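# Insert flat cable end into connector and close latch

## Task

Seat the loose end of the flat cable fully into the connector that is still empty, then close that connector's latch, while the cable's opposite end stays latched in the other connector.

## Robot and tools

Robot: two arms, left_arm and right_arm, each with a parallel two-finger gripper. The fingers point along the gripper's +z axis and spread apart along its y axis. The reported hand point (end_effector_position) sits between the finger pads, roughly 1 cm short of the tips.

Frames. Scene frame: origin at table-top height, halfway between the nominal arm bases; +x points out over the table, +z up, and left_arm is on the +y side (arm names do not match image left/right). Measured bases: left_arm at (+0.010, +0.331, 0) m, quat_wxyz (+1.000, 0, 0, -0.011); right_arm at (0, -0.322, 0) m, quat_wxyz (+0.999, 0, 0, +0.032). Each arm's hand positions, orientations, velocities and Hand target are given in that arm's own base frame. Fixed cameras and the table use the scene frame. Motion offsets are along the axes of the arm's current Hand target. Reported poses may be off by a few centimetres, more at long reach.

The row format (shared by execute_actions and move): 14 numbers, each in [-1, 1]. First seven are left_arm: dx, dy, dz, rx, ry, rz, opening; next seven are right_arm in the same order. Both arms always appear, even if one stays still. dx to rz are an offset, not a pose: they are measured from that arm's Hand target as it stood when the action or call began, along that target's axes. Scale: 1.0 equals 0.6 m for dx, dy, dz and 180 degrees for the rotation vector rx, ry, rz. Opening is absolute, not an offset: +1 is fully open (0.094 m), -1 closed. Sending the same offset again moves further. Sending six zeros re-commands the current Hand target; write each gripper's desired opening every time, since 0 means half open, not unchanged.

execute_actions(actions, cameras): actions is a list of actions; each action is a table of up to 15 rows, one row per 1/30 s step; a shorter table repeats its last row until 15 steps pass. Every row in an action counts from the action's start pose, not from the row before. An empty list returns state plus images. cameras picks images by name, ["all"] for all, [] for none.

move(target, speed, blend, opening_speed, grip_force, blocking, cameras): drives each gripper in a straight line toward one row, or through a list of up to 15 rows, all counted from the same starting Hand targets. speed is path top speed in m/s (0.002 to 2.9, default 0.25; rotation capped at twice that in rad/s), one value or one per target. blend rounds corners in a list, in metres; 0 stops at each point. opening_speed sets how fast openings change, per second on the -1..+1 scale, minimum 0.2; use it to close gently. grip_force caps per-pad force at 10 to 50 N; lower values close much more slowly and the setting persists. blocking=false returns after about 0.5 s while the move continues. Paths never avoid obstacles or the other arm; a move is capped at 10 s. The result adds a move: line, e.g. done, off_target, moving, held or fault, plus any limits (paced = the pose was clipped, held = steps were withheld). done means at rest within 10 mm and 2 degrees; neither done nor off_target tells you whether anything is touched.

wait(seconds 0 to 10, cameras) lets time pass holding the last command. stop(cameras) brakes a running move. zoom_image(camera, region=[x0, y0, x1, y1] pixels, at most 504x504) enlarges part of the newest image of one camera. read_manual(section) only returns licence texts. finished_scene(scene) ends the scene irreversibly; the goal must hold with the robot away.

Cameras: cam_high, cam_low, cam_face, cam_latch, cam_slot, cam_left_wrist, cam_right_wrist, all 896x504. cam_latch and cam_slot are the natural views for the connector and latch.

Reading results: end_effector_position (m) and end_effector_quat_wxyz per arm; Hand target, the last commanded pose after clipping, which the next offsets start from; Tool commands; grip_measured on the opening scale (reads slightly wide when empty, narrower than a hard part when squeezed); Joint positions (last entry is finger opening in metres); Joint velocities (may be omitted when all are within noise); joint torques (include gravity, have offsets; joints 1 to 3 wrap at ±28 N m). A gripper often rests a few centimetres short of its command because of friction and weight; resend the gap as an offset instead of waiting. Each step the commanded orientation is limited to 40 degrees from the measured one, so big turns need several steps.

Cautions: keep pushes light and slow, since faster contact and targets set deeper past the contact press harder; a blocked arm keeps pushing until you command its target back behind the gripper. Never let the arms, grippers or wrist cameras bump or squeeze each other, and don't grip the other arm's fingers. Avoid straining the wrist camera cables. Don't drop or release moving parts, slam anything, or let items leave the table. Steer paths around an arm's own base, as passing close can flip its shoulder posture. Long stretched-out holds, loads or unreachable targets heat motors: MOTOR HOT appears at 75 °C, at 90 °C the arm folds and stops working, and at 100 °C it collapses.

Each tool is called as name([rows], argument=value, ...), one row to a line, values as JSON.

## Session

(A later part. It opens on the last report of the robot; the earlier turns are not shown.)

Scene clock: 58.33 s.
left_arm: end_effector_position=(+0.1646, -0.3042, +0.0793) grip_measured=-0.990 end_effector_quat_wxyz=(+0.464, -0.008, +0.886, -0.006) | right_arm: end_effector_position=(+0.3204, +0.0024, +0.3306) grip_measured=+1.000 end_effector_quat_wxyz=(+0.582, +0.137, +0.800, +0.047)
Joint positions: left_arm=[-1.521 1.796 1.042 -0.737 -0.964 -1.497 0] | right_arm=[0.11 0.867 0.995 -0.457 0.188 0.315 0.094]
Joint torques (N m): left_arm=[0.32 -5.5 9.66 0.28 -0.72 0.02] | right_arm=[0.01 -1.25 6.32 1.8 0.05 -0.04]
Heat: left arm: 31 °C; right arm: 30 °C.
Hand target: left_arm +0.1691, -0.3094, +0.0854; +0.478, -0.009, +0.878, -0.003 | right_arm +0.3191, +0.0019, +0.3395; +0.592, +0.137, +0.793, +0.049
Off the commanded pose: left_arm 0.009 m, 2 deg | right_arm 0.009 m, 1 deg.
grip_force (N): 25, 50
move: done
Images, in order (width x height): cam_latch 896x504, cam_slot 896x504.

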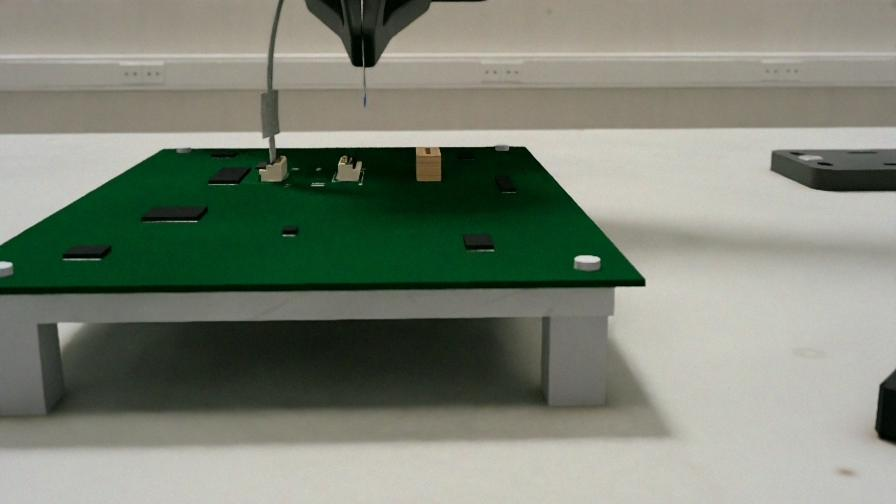

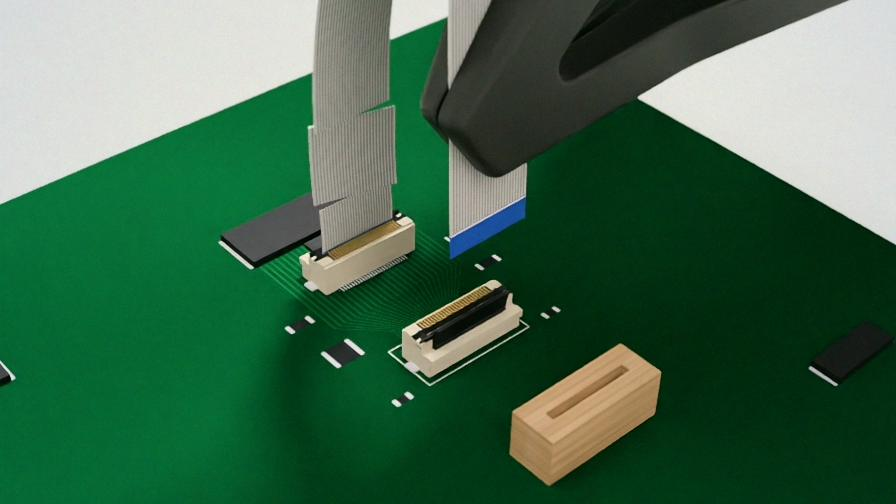

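move(target=[0.0143,-0.0164,0.0090,0.00452,0.0001,-0.007,-1,0,0,0,0,0,0,1], speed=0.06, cameras=["cam_latch","cam_slot"])

zoom_image(camera="cam_latch", region=[310, 80, 390, 190])

zoom_image(camera="cam_slot", region=[380, 200, 560, 390])

Scene clock: 66.63 s.
left_arm: end_effector_position=(+0.1649, -0.3097, +0.0701) grip_measured=-0.990 end_effector_quat_wxyz=(+0.464, -0.008, +0.886, -0.006) | right_arm: end_effector_position=(+0.3204, +0.0024, +0.3306) grip_measured=+1.000 end_effector_quat_wxyz=(+0.582, +0.137, +0.800, +0.047)
Joint positions: left_arm=[-1.521 1.834 1.049 -0.708 -0.964 -1.497 0] | right_arm=[0.11 0.867 0.995 -0.457 0.188 0.315 0.094]
Joint torques (N m): left_arm=[0.16 -5.79 9.48 0.5 -0.69 -0.03] | right_arm=[0.01 -1.26 6.31 1.8 0.05 -0.04]
Heat: left arm: 31 °C; right arm: 31 °C.
Hand target: left_arm +0.1691, -0.3193, +0.0755; +0.478, -0.015, +0.878, -0.014 | right_arm +0.3191, +0.0019, +0.3395; +0.592, +0.137, +0.793, +0.049
Off the commanded pose: left_arm 0.012 m, 2 deg | right_arm 0.009 m, 1 deg.
grip_force (N): 25, 50
move: off_target (left_arm)
Images, in order (width x height): cam_latch 896x504, cam_slot 896x504.

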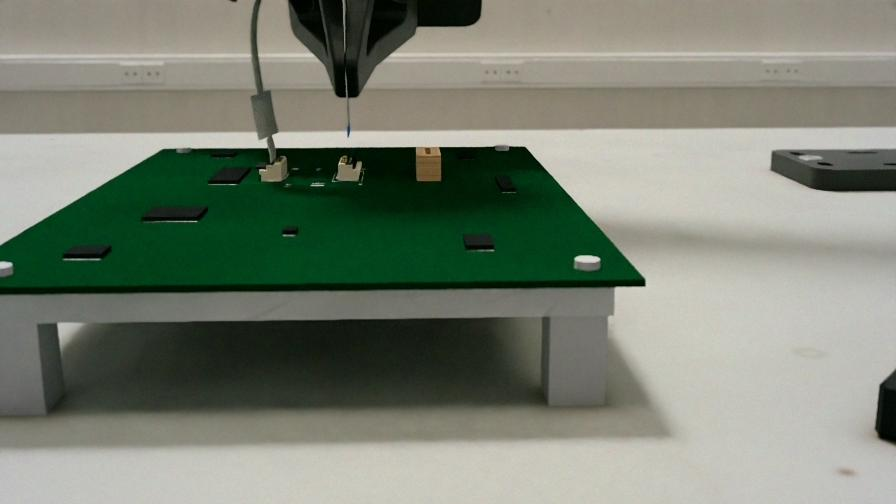

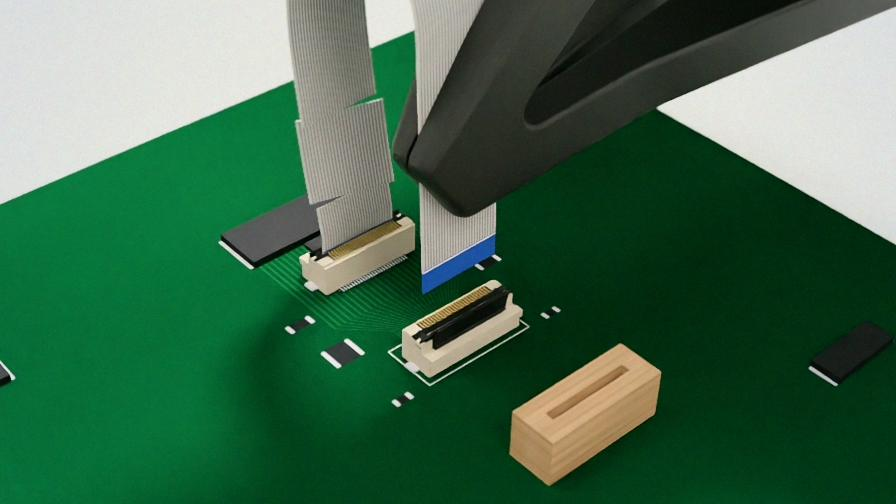

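Scaled by 4.582 from the camera's 896x504 image, which has a finer 1280x720 frame.

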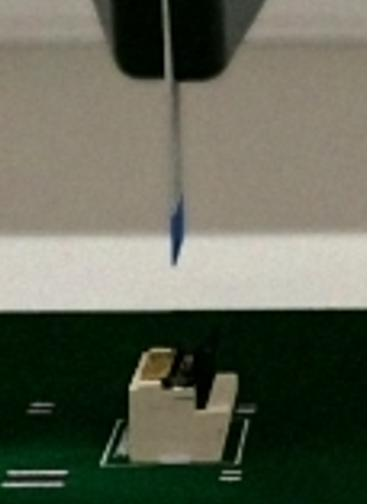

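Scaled by 2.653 from the camera's 896x504 image, which has a finer 1280x720 frame.

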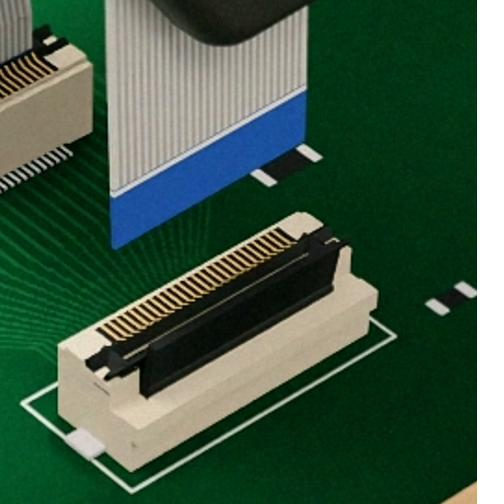

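move(target=[0.0241,0.0249,0.0120,-0.00928,-0.0002,0.01437,-1,0,0,0,0,0,0,1], speed=0.05, cameras=["cam_latch","cam_slot"])

zoom_image(camera="cam_latch", region=[325, 125, 375, 185])

zoom_image(camera="cam_slot", region=[390, 240, 540, 390])

Scene clock: 75.83 s.
left_arm: end_effector_position=(+0.1649, -0.3102, +0.0646) grip_measured=-0.990 end_effector_quat_wxyz=(+0.464, -0.005, +0.886, -0.001) | right_arm: end_effector_position=(+0.3204, +0.0024, +0.3306) grip_measured=+1.000 end_effector_quat_wxyz=(+0.582, +0.137, +0.800, +0.047)
Joint positions: left_arm=[-1.521 1.853 1.049 -0.699 -0.964 -1.497 0] | right_arm=[0.11 0.867 0.995 -0.457 0.188 0.315 0.094]
Joint torques (N m): left_arm=[-0.14 -5.68 4.66 0.52 -0.73 -0.09] | right_arm=[-0.01 -1.26 6.3 1.79 0.06 -0.04]
Heat: left arm: 30 °C; right arm: 31 °C.
Hand target: left_arm +0.1671, -0.3051, +0.0588; +0.478, -0.003, +0.878, +0.010 | right_arm +0.3191, +0.0019, +0.3395; +0.592, +0.137, +0.793, +0.049
Off the commanded pose: left_arm 0.008 m, 2 deg | right_arm 0.009 m, 1 deg.
grip_force (N): 25, 50
move: done
Images, in order (width x height): cam_latch 896x504, cam_slot 896x504.

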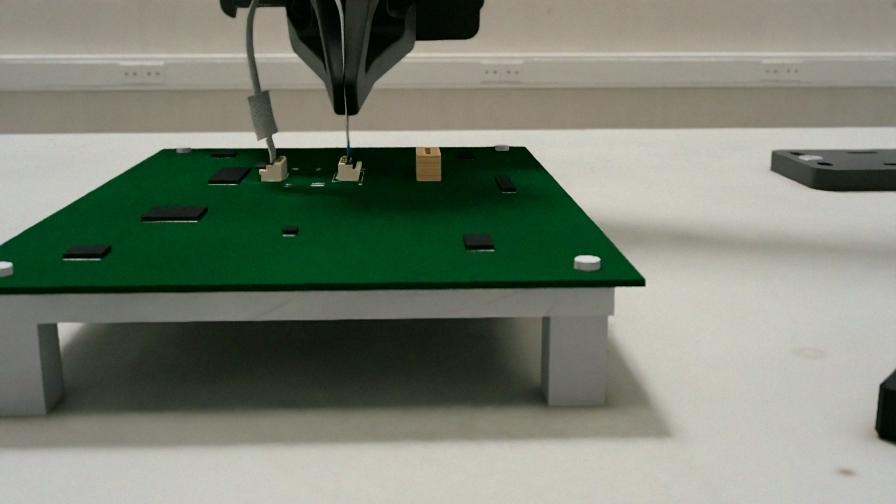

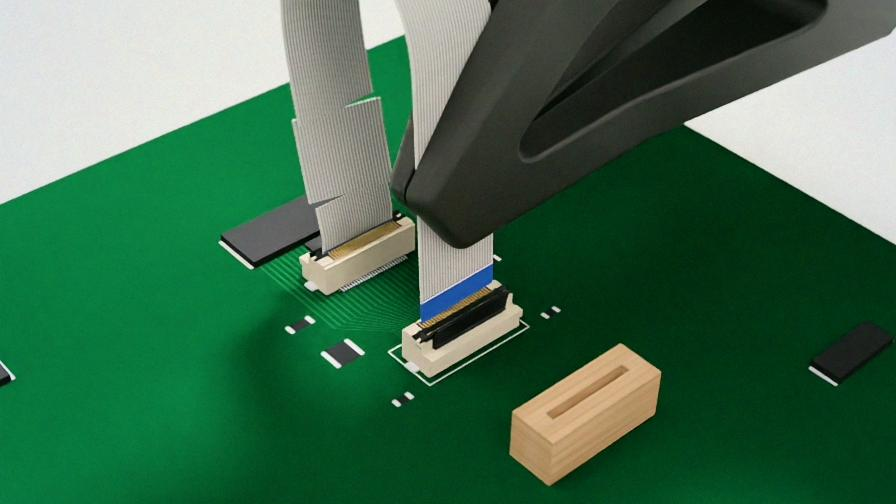

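Scaled by 8.400 from the camera's 896x504 image, which has a finer 1280x720 frame.

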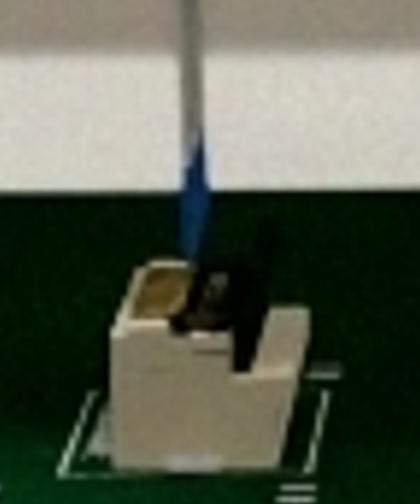

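Scaled by 3.360 from the camera's 896x504 image, which has a finer 1280x720 frame.

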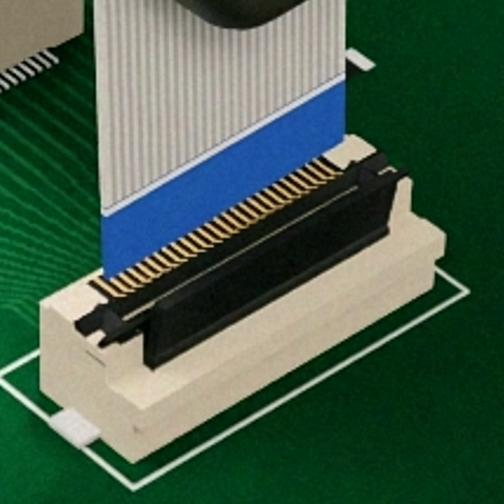

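move(target=[0.0042,0.0013,-0.0034,0,0,0,-1,0,0,0,0,0,0,1], speed=0.05, cameras=["cam_latch","cam_slot"])

zoom_image(camera="cam_latch", region=[325, 125, 375, 185])

zoom_image(camera="cam_slot", region=[390, 240, 540, 390])

Scene clock: 81.10 s.
left_arm: end_effector_position=(+0.1624, -0.3116, +0.0646) grip_measured=-0.990 end_effector_quat_wxyz=(+0.464, -0.009, +0.886, -0.007) | right_arm: end_effector_position=(+0.3204, +0.0024, +0.3306) grip_measured=+1.000 end_effector_quat_wxyz=(+0.582, +0.137, +0.800, +0.047)
Joint positions: left_arm=[-1.529 1.853 1.049 -0.699 -0.964 -1.513 0] | right_arm=[0.11 0.867 0.995 -0.457 0.188 0.315 0.094]
Joint torques (N m): left_arm=[-0.29 -5.67 4.48 0.42 -0.72 -0.11] | right_arm=[-0.01 -1.28 6.32 1.8 0.05 -0.03]
Heat: left arm: 30 °C; right arm: 31 °C.
Hand target: left_arm +0.1639, -0.3043, +0.0578; +0.478, -0.002, +0.878, +0.010 | right_arm +0.3191, +0.0019, +0.3395; +0.592, +0.137, +0.793, +0.049
Off the commanded pose: left_arm 0.010 m, 3 deg | right_arm 0.009 m, 1 deg.
grip_force (N): 25, 50
move: off_target (left_arm)
Images, in order (width x height): cam_latch 896x504, cam_slot 896x504.

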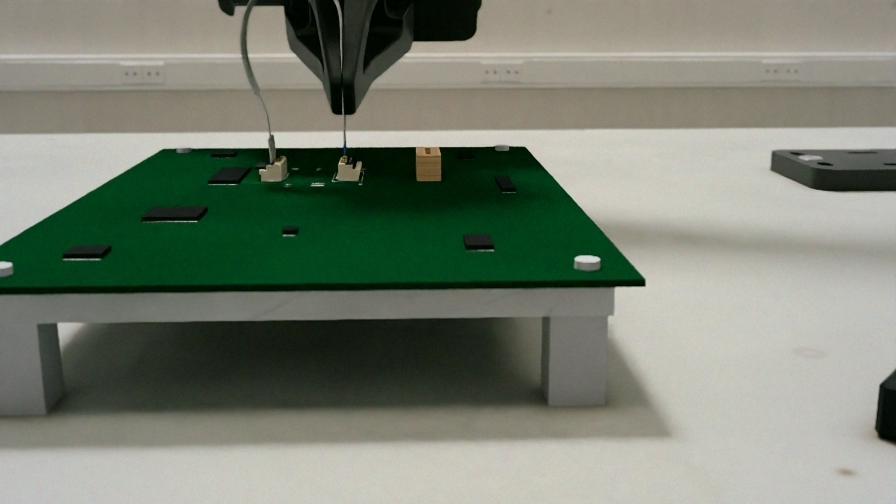

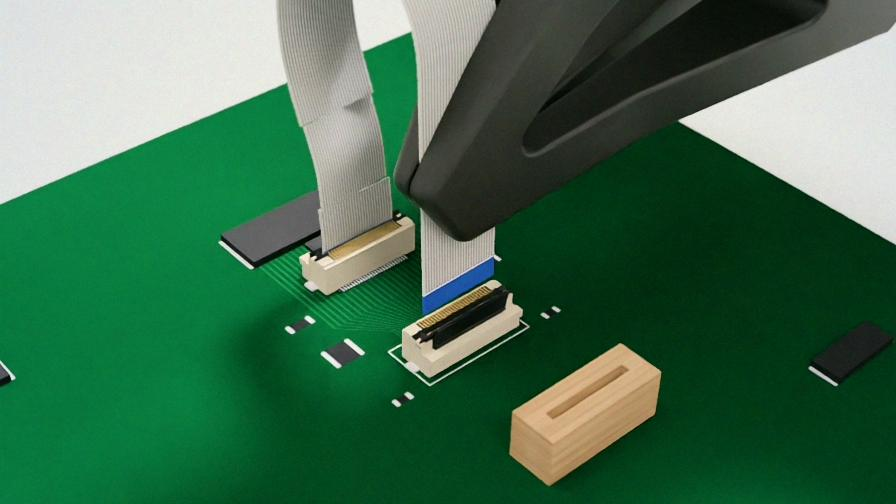

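Scaled by 8.400 from the camera's 896x504 image, which has a finer 1280x720 frame.

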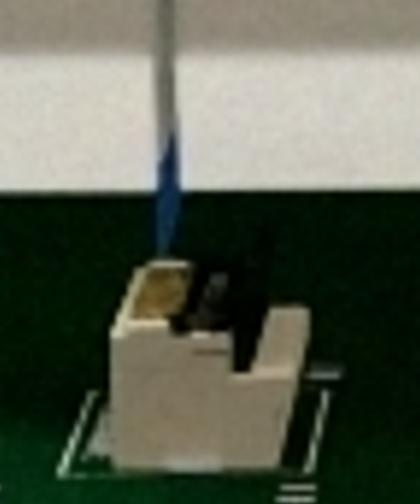

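Scaled by 3.360 from the camera's 896x504 image, which has a finer 1280x720 frame.

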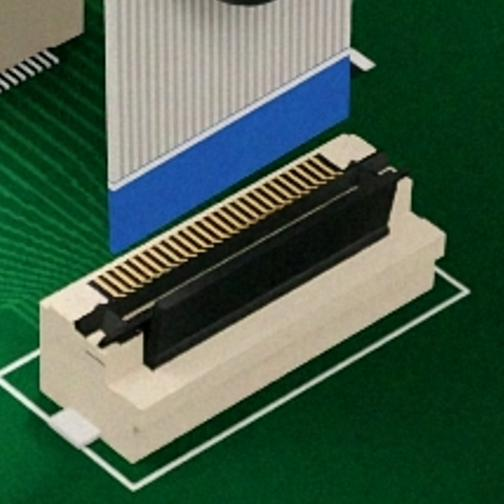

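move(target=[0.0017,0.0028,0.0011,-0.00102,0,0.00158,-1,0,0,0,0,0,0,1], speed=0.05, cameras=["cam_latch","cam_slot","cam_left_wrist"])

zoom_image(camera="cam_latch", region=[325, 125, 375, 185])

zoom_image(camera="cam_slot", region=[390, 240, 540, 390])

Scene clock: 88.73 s.
left_arm: end_effector_position=(+0.1623, -0.3087, +0.0624) grip_measured=-0.990 end_effector_quat_wxyz=(+0.464, -0.007, +0.886, -0.003) | right_arm: end_effector_position=(+0.3204, +0.0024, +0.3306) grip_measured=+1.000 end_effector_quat_wxyz=(+0.582, +0.137, +0.800, +0.047)
Joint positions: left_arm=[-1.529 1.853 1.039 -0.699 -0.964 -1.514 0] | right_arm=[0.11 0.867 0.995 -0.457 0.188 0.315 0.094]
Joint torques (N m): left_arm=[-0.39 -5.52 4.88 0.37 -0.72 -0.13] | right_arm=[-0.01 -1.28 6.31 1.79 0.06 -0.03]
Heat: left arm: 30 °C; right arm: 31 °C.
Hand target: left_arm +0.1639, -0.3027, +0.0566; +0.478, -0.001, +0.878, +0.012 | right_arm +0.3191, +0.0019, +0.3395; +0.592, +0.137, +0.793, +0.049
Off the commanded pose: left_arm 0.009 m, 3 deg | right_arm 0.009 m, 1 deg.
grip_force (N): 25, 50
move: off_target (left_arm)
Images, in order (width x height): cam_latch 896x504, cam_slot 896x504, cam_left_wrist 896x504.

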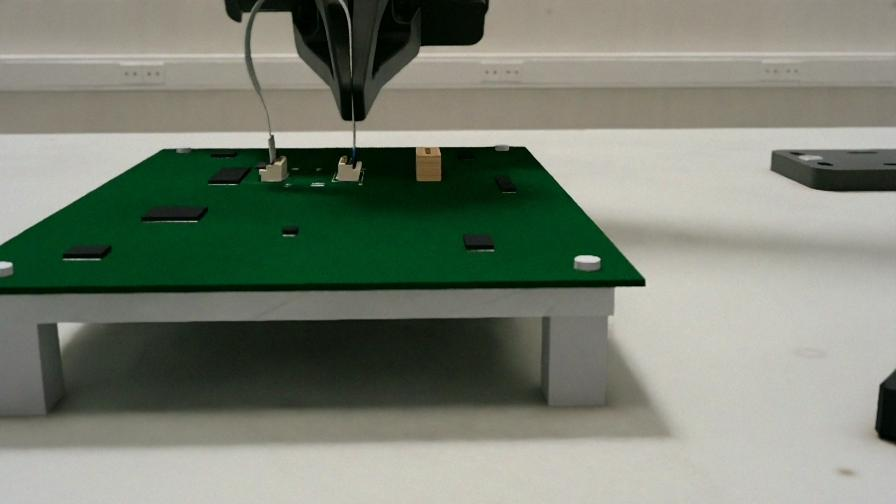

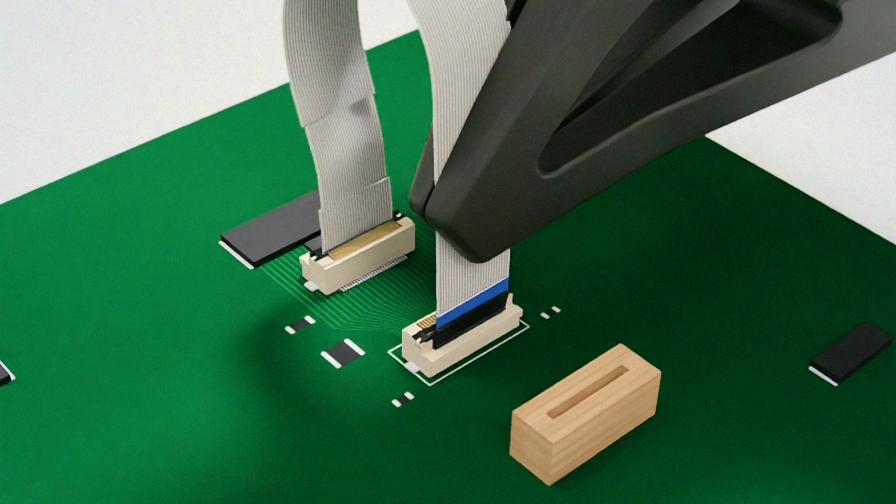

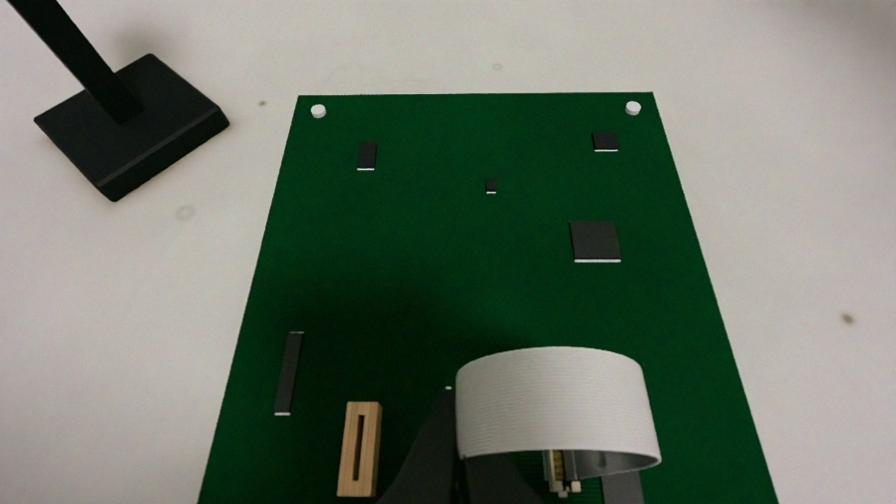

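Scaled by 8.400 from the camera's 896x504 image, which has a finer 1280x720 frame.

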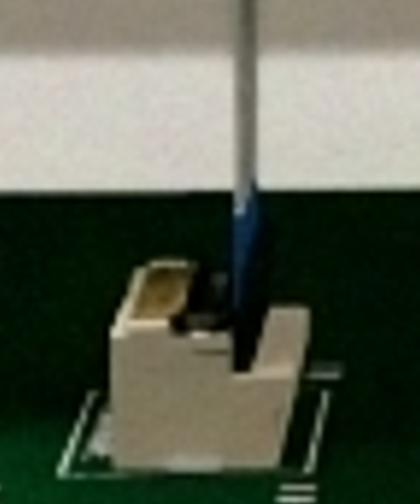

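Scaled by 3.360 from the camera's 896x504 image, which has a finer 1280x720 frame.

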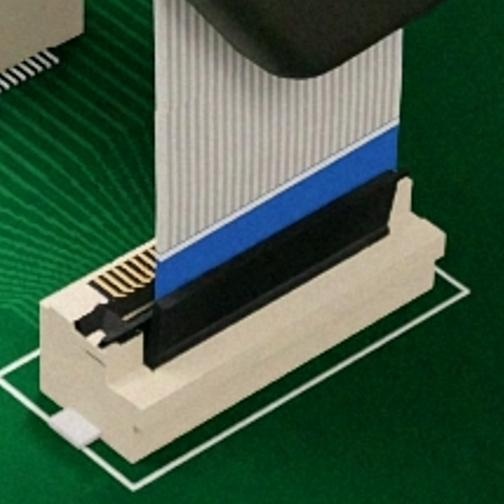

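move(target=[-0.0037,-0.0086,0.0054,0.00524,0.00013,-0.00811,-1,0,0,0,0,0,0,1], speed=0.03, cameras=["cam_latch","cam_slot"])

zoom_image(camera="cam_latch", region=[325, 125, 375, 185])

zoom_image(camera="cam_slot", region=[390, 240, 540, 390])

Scene clock: 99.20 s.
left_arm: end_effector_position=(+0.1633, -0.3148, +0.0629) grip_measured=-0.990 end_effector_quat_wxyz=(+0.465, -0.016, +0.885, -0.018) | right_arm: end_effector_position=(+0.3204, +0.0024, +0.3306) grip_measured=+1.000 end_effector_quat_wxyz=(+0.582, +0.137, +0.800, +0.047)
Joint positions: left_arm=[-1.526 1.853 1.039 -0.661 -0.964 -1.512 0] | right_arm=[0.11 0.867 0.995 -0.457 0.188 0.315 0.094]
Joint torques (N m): left_arm=[0.76 -5.76 4.51 0.56 -0.72 0.04] | right_arm=[-0.01 -1.26 6.32 1.8 0.06 -0.04]
Heat: left arm: 30 °C; right arm: 32 °C.
Hand target: left_arm +0.1679, -0.3078, +0.0566; +0.478, -0.008, +0.878, -0.001 | right_arm +0.3191, +0.0019, +0.3395; +0.592, +0.137, +0.793, +0.049
Off the commanded pose: left_arm 0.010 m, 3 deg | right_arm 0.009 m, 1 deg.
grip_force (N): 25, 50
move: off_target (left_arm)
Images, in order (width x height): cam_latch 896x504, cam_slot 896x504.

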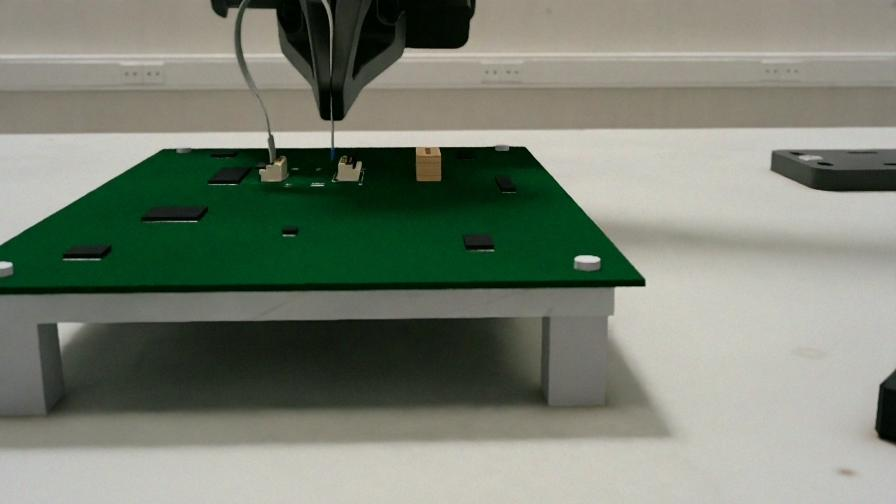

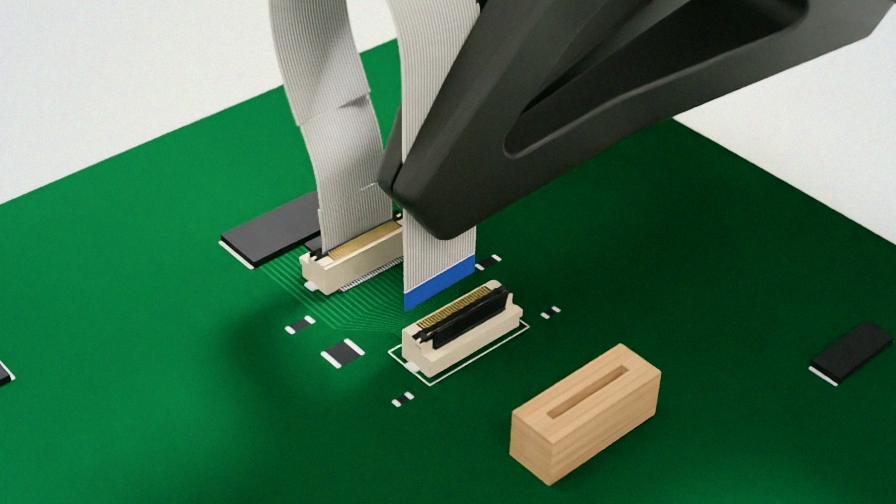

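Scaled by 8.400 from the camera's 896x504 image, which has a finer 1280x720 frame.

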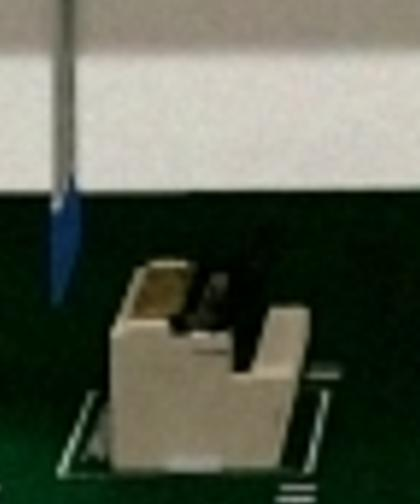

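Scaled by 3.360 from the camera's 896x504 image, which has a finer 1280x720 frame.

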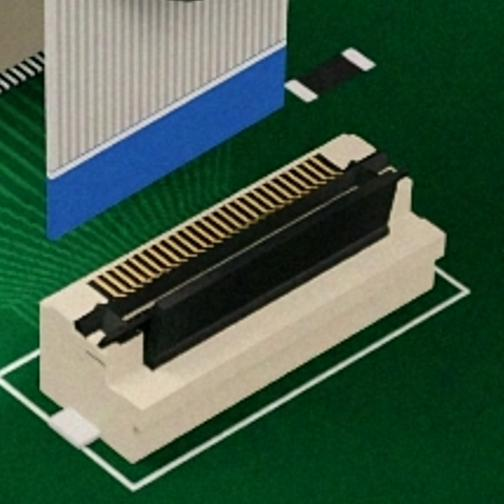

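move(target=[-0.0289,0.0179,-0.0213,-0.0012,0,0.00186,-1,0,0,0,0,0,0,1], speed=0.04, cameras=["cam_latch","cam_slot"])

zoom_image(camera="cam_latch", region=[325, 125, 375, 185])

zoom_image(camera="cam_slot", region=[390, 240, 540, 390])

Scene clock: 110.67 s.
left_arm: end_effector_position=(+0.1629, -0.3035, +0.0667) grip_measured=-0.990 end_effector_quat_wxyz=(+0.464, -0.005, +0.886, +0.002) | right_arm: end_effector_position=(+0.3204, +0.0024, +0.3306) grip_measured=+1.000 end_effector_quat_wxyz=(+0.582, +0.137, +0.800, +0.047)
Joint positions: left_arm=[-1.526 1.833 1.032 -0.72 -0.965 -1.512 0] | right_arm=[0.11 0.867 0.995 -0.457 0.188 0.315 0.094]
Joint torques (N m): left_arm=[0.27 -9.46 4.97 0.24 -0.71 0.02] | right_arm=[-0.01 -1.28 6.31 1.8 0.05 -0.04]
Heat: left arm: 29 °C; right arm: 32 °C.
Hand target: left_arm +0.1665, -0.2968, +0.0780; +0.478, -0.007, +0.878, +0.002 | right_arm +0.3191, +0.0019, +0.3395; +0.592, +0.137, +0.793, +0.049
Off the commanded pose: left_arm 0.014 m, 2 deg | right_arm 0.009 m, 1 deg.
grip_force (N): 25, 50
move: off_target (left_arm)
Images, in order (width x height): cam_latch 896x504, cam_slot 896x504.

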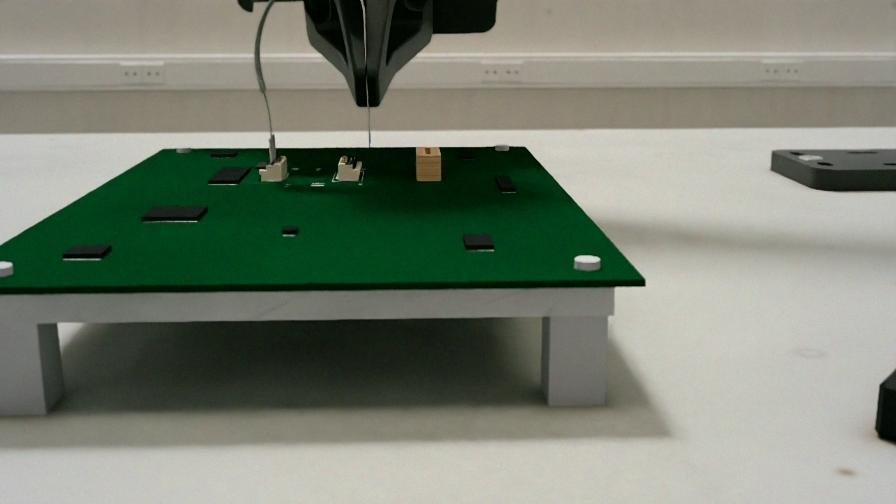

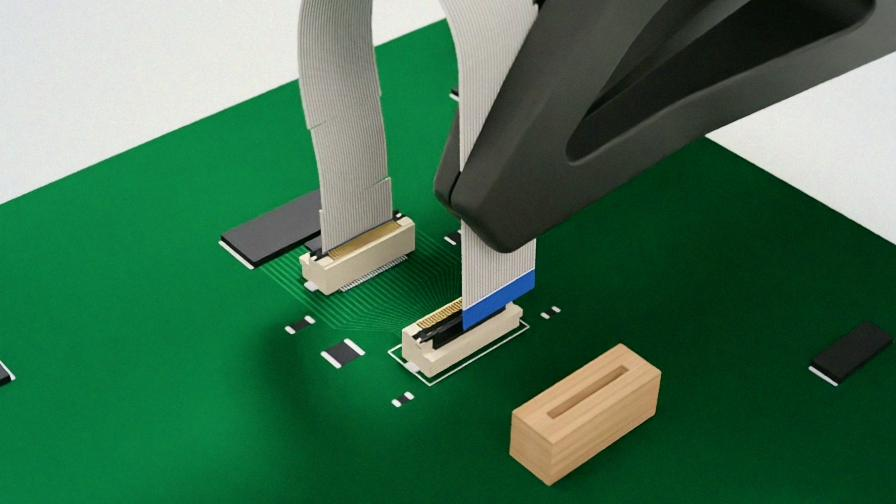

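Scaled by 8.400 from the camera's 896x504 image, which has a finer 1280x720 frame.

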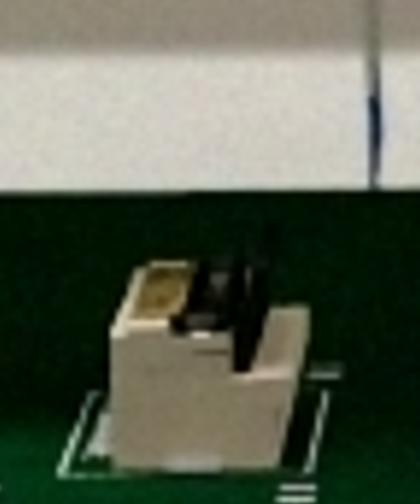

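Scaled by 3.360 from the camera's 896x504 image, which has a finer 1280x720 frame.

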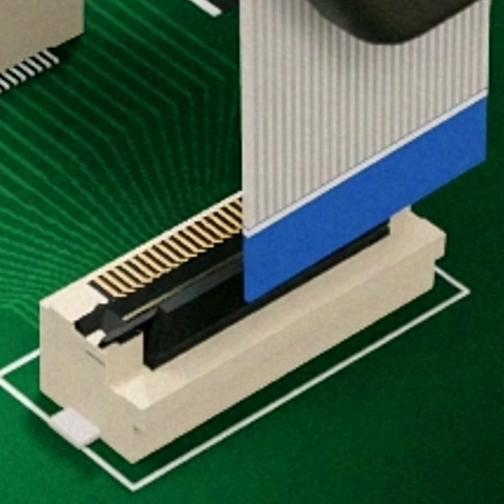

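move(target=[0.0167,-0.0153,0.0135,0.00343,0.00009,-0.00531,-1,0,0,0,0,0,0,1], speed=0.04, cameras=["cam_latch","cam_slot"])

zoom_image(camera="cam_latch", region=[325, 125, 375, 185])

zoom_image(camera="cam_slot", region=[390, 240, 540, 390])

Scene clock: 118.20 s.
left_arm: end_effector_position=(+0.1632, -0.3110, +0.0672) grip_measured=-0.990 end_effector_quat_wxyz=(+0.465, -0.015, +0.885, -0.017) | right_arm: end_effector_position=(+0.3204, +0.0024, +0.3306) grip_measured=+1.000 end_effector_quat_wxyz=(+0.582, +0.137, +0.800, +0.047)
Joint positions: left_arm=[-1.526 1.833 1.032 -0.677 -0.965 -1.511 0] | right_arm=[0.11 0.867 0.995 -0.457 0.188 0.315 0.094]
Joint torques (N m): left_arm=[0.69 -6.22 5.09 0.56 -0.7 0.04] | right_arm=[-0.01 -1.26 6.31 1.8 0.06 -0.03]
Heat: left arm: 30 °C; right arm: 32 °C.
Hand target: left_arm +0.1679, -0.3060, +0.0652; +0.478, -0.011, +0.878, -0.007 | right_arm +0.3191, +0.0019, +0.3395; +0.592, +0.137, +0.793, +0.049
Off the commanded pose: left_arm 0.007 m, 2 deg | right_arm 0.009 m, 1 deg.
grip_force (N): 25, 50
move: done
Images, in order (width x height): cam_latch 896x504, cam_slot 896x504.

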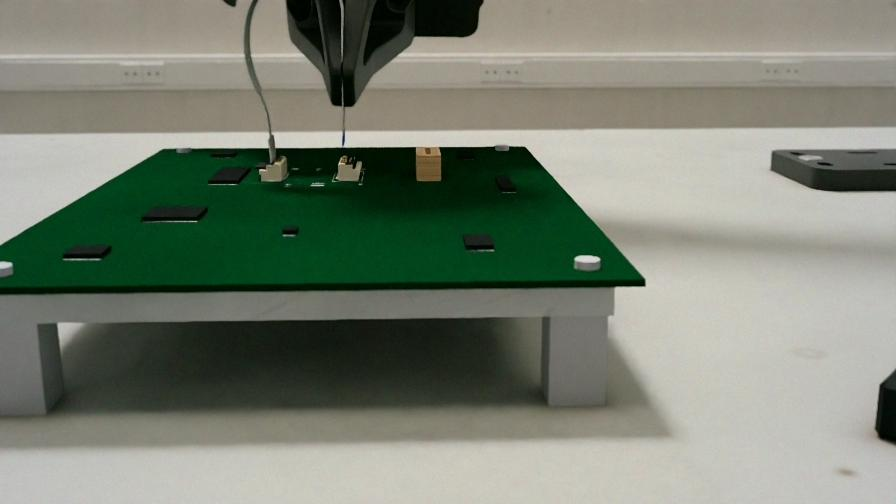

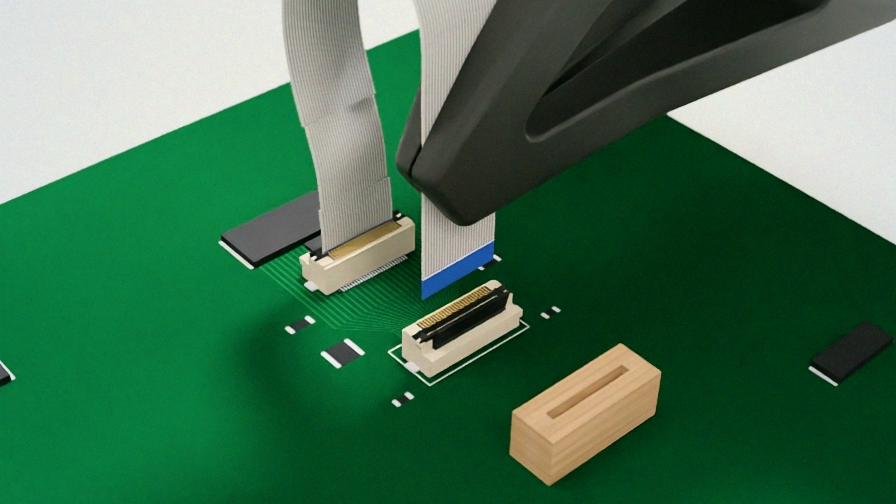

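Scaled by 8.400 from the camera's 896x504 image, which has a finer 1280x720 frame.

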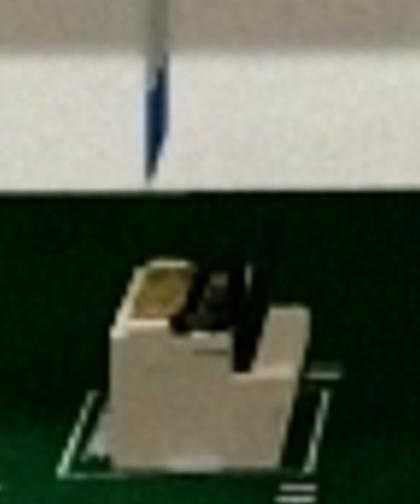

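Scaled by 3.360 from the camera's 896x504 image, which has a finer 1280x720 frame.

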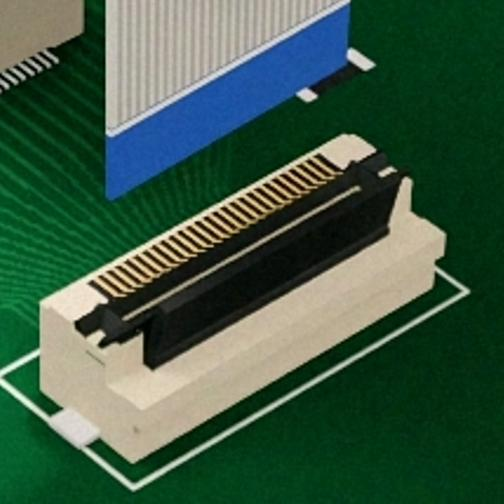

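move(target=[0.0083,0.0041,0.0070,-0.00421,-0.0001,0.00653,-1,0,0,0,0,0,0,1], speed=0.03, cameras=["cam_latch","cam_slot"])

zoom_image(camera="cam_latch", region=[325, 125, 375, 185])

zoom_image(camera="cam_slot", region=[390, 240, 540, 390])

Scene clock: 123.83 s.
left_arm: end_effector_position=(+0.1641, -0.3108, +0.0648) grip_measured=-0.990 end_effector_quat_wxyz=(+0.465, -0.012, +0.885, -0.013) | right_arm: end_effector_position=(+0.3204, +0.0024, +0.3306) grip_measured=+1.000 end_effector_quat_wxyz=(+0.582, +0.137, +0.800, +0.047)
Joint positions: left_arm=[-1.524 1.842 1.032 -0.673 -0.965 -1.505 0] | right_arm=[0.11 0.867 0.995 -0.457 0.188 0.315 0.094]
Joint torques (N m): left_arm=[0.62 -5.68 4.62 0.57 -0.68 0.07] | right_arm=[-0.01 -1.25 6.32 1.8 0.06 -0.03]
Heat: left arm: 30 °C; right arm: 33 °C.
Hand target: left_arm +0.1688, -0.3037, +0.0587; +0.478, -0.006, +0.878, +0.004 | right_arm +0.3191, +0.0019, +0.3395; +0.592, +0.137, +0.793, +0.049
Off the commanded pose: left_arm 0.010 m, 3 deg | right_arm 0.009 m, 1 deg.
grip_force (N): 25, 50
move: off_target (left_arm)
Images, in order (width x height): cam_latch 896x504, cam_slot 896x504.

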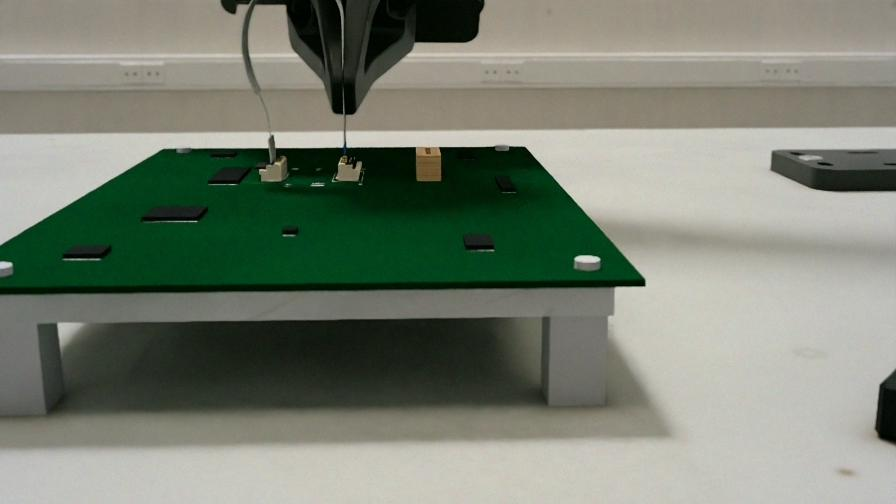

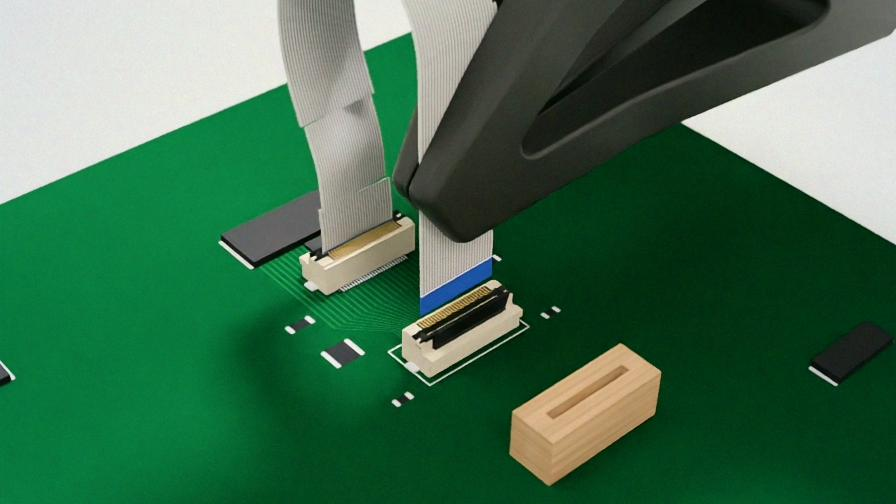

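Scaled by 8.400 from the camera's 896x504 image, which has a finer 1280x720 frame.

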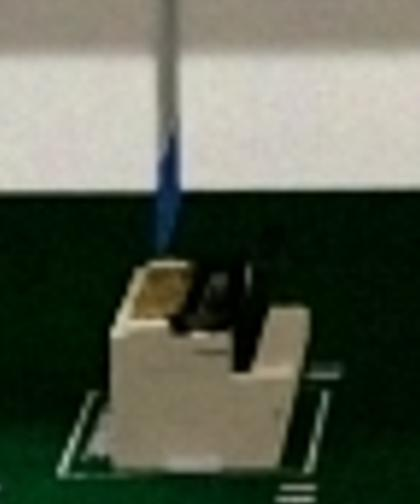

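Scaled by 3.360 from the camera's 896x504 image, which has a finer 1280x720 frame.

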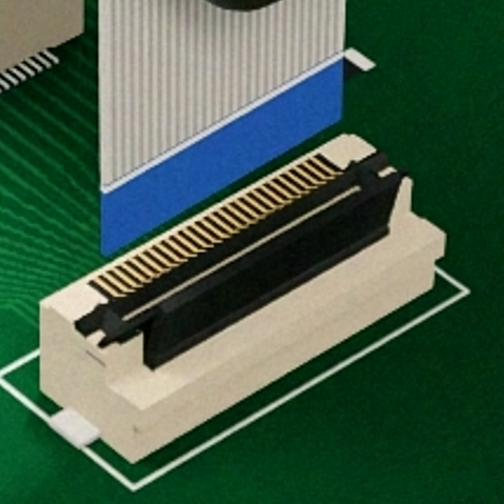

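move(target=[0.0039,0.0023,0.0026,-0.0019,-0.0001,0.00294,-1,0,0,0,0,0,0,1], speed=0.03, cameras=["cam_latch","cam_slot"])

zoom_image(camera="cam_latch", region=[325, 125, 375, 185])

zoom_image(camera="cam_slot", region=[390, 240, 540, 390])

Scene clock: 126.40 s.
left_arm: end_effector_position=(+0.1640, -0.3087, +0.0609) grip_measured=-0.990 end_effector_quat_wxyz=(+0.465, -0.010, +0.885, -0.008) | right_arm: end_effector_position=(+0.3204, +0.0024, +0.3306) grip_measured=+1.000 end_effector_quat_wxyz=(+0.582, +0.137, +0.800, +0.047)
Joint positions: left_arm=[-1.524 1.849 1.025 -0.67 -0.965 -1.505 0] | right_arm=[0.11 0.867 0.995 -0.457 0.188 0.315 0.094]
Joint torques (N m): left_arm=[0.65 -5.71 4.81 0.49 -0.7 0.06] | right_arm=[0.01 -1.26 6.32 1.8 0.05 -0.04]
Heat: left arm: 30 °C; right arm: 33 °C.
Hand target: left_arm +0.1688, -0.3023, +0.0559; +0.478, -0.003, +0.878, +0.009 | right_arm +0.3191, +0.0019, +0.3395; +0.592, +0.137, +0.793, +0.049
Off the commanded pose: left_arm 0.009 m, 3 deg | right_arm 0.009 m, 1 deg.
grip_force (N): 25, 50
move: off_target (left_arm)
Images, in order (width x height): cam_latch 896x504, cam_slot 896x504.

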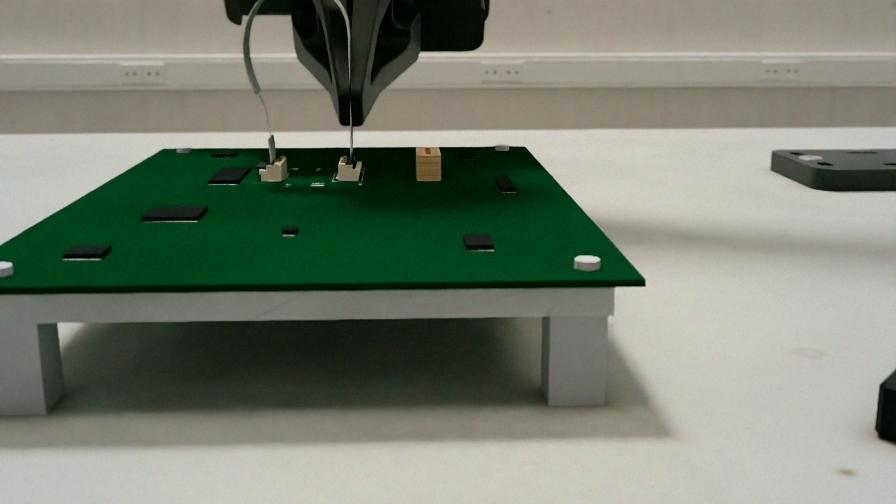

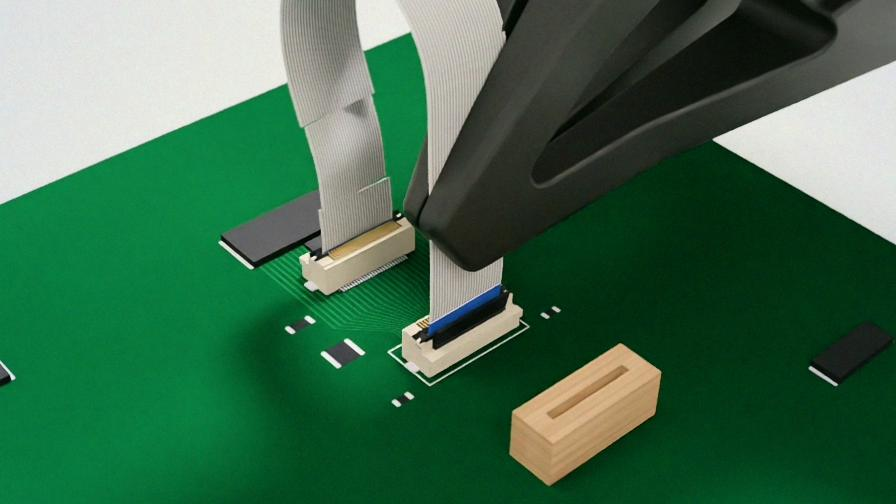

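Scaled by 8.400 from the camera's 896x504 image, which has a finer 1280x720 frame.

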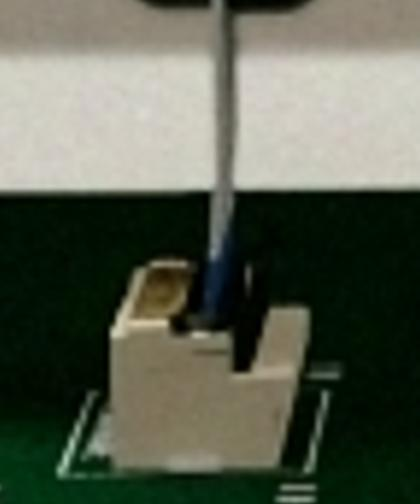

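Scaled by 3.360 from the camera's 896x504 image, which has a finer 1280x720 frame.

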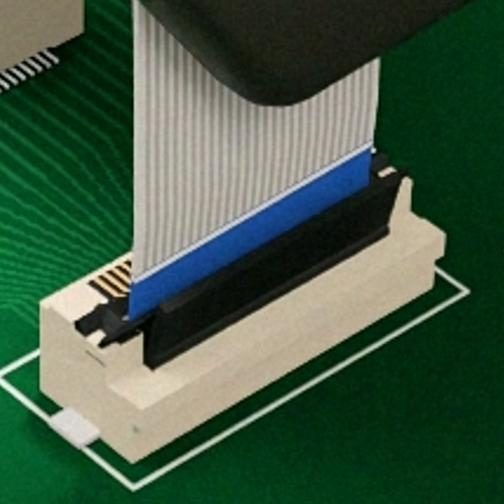

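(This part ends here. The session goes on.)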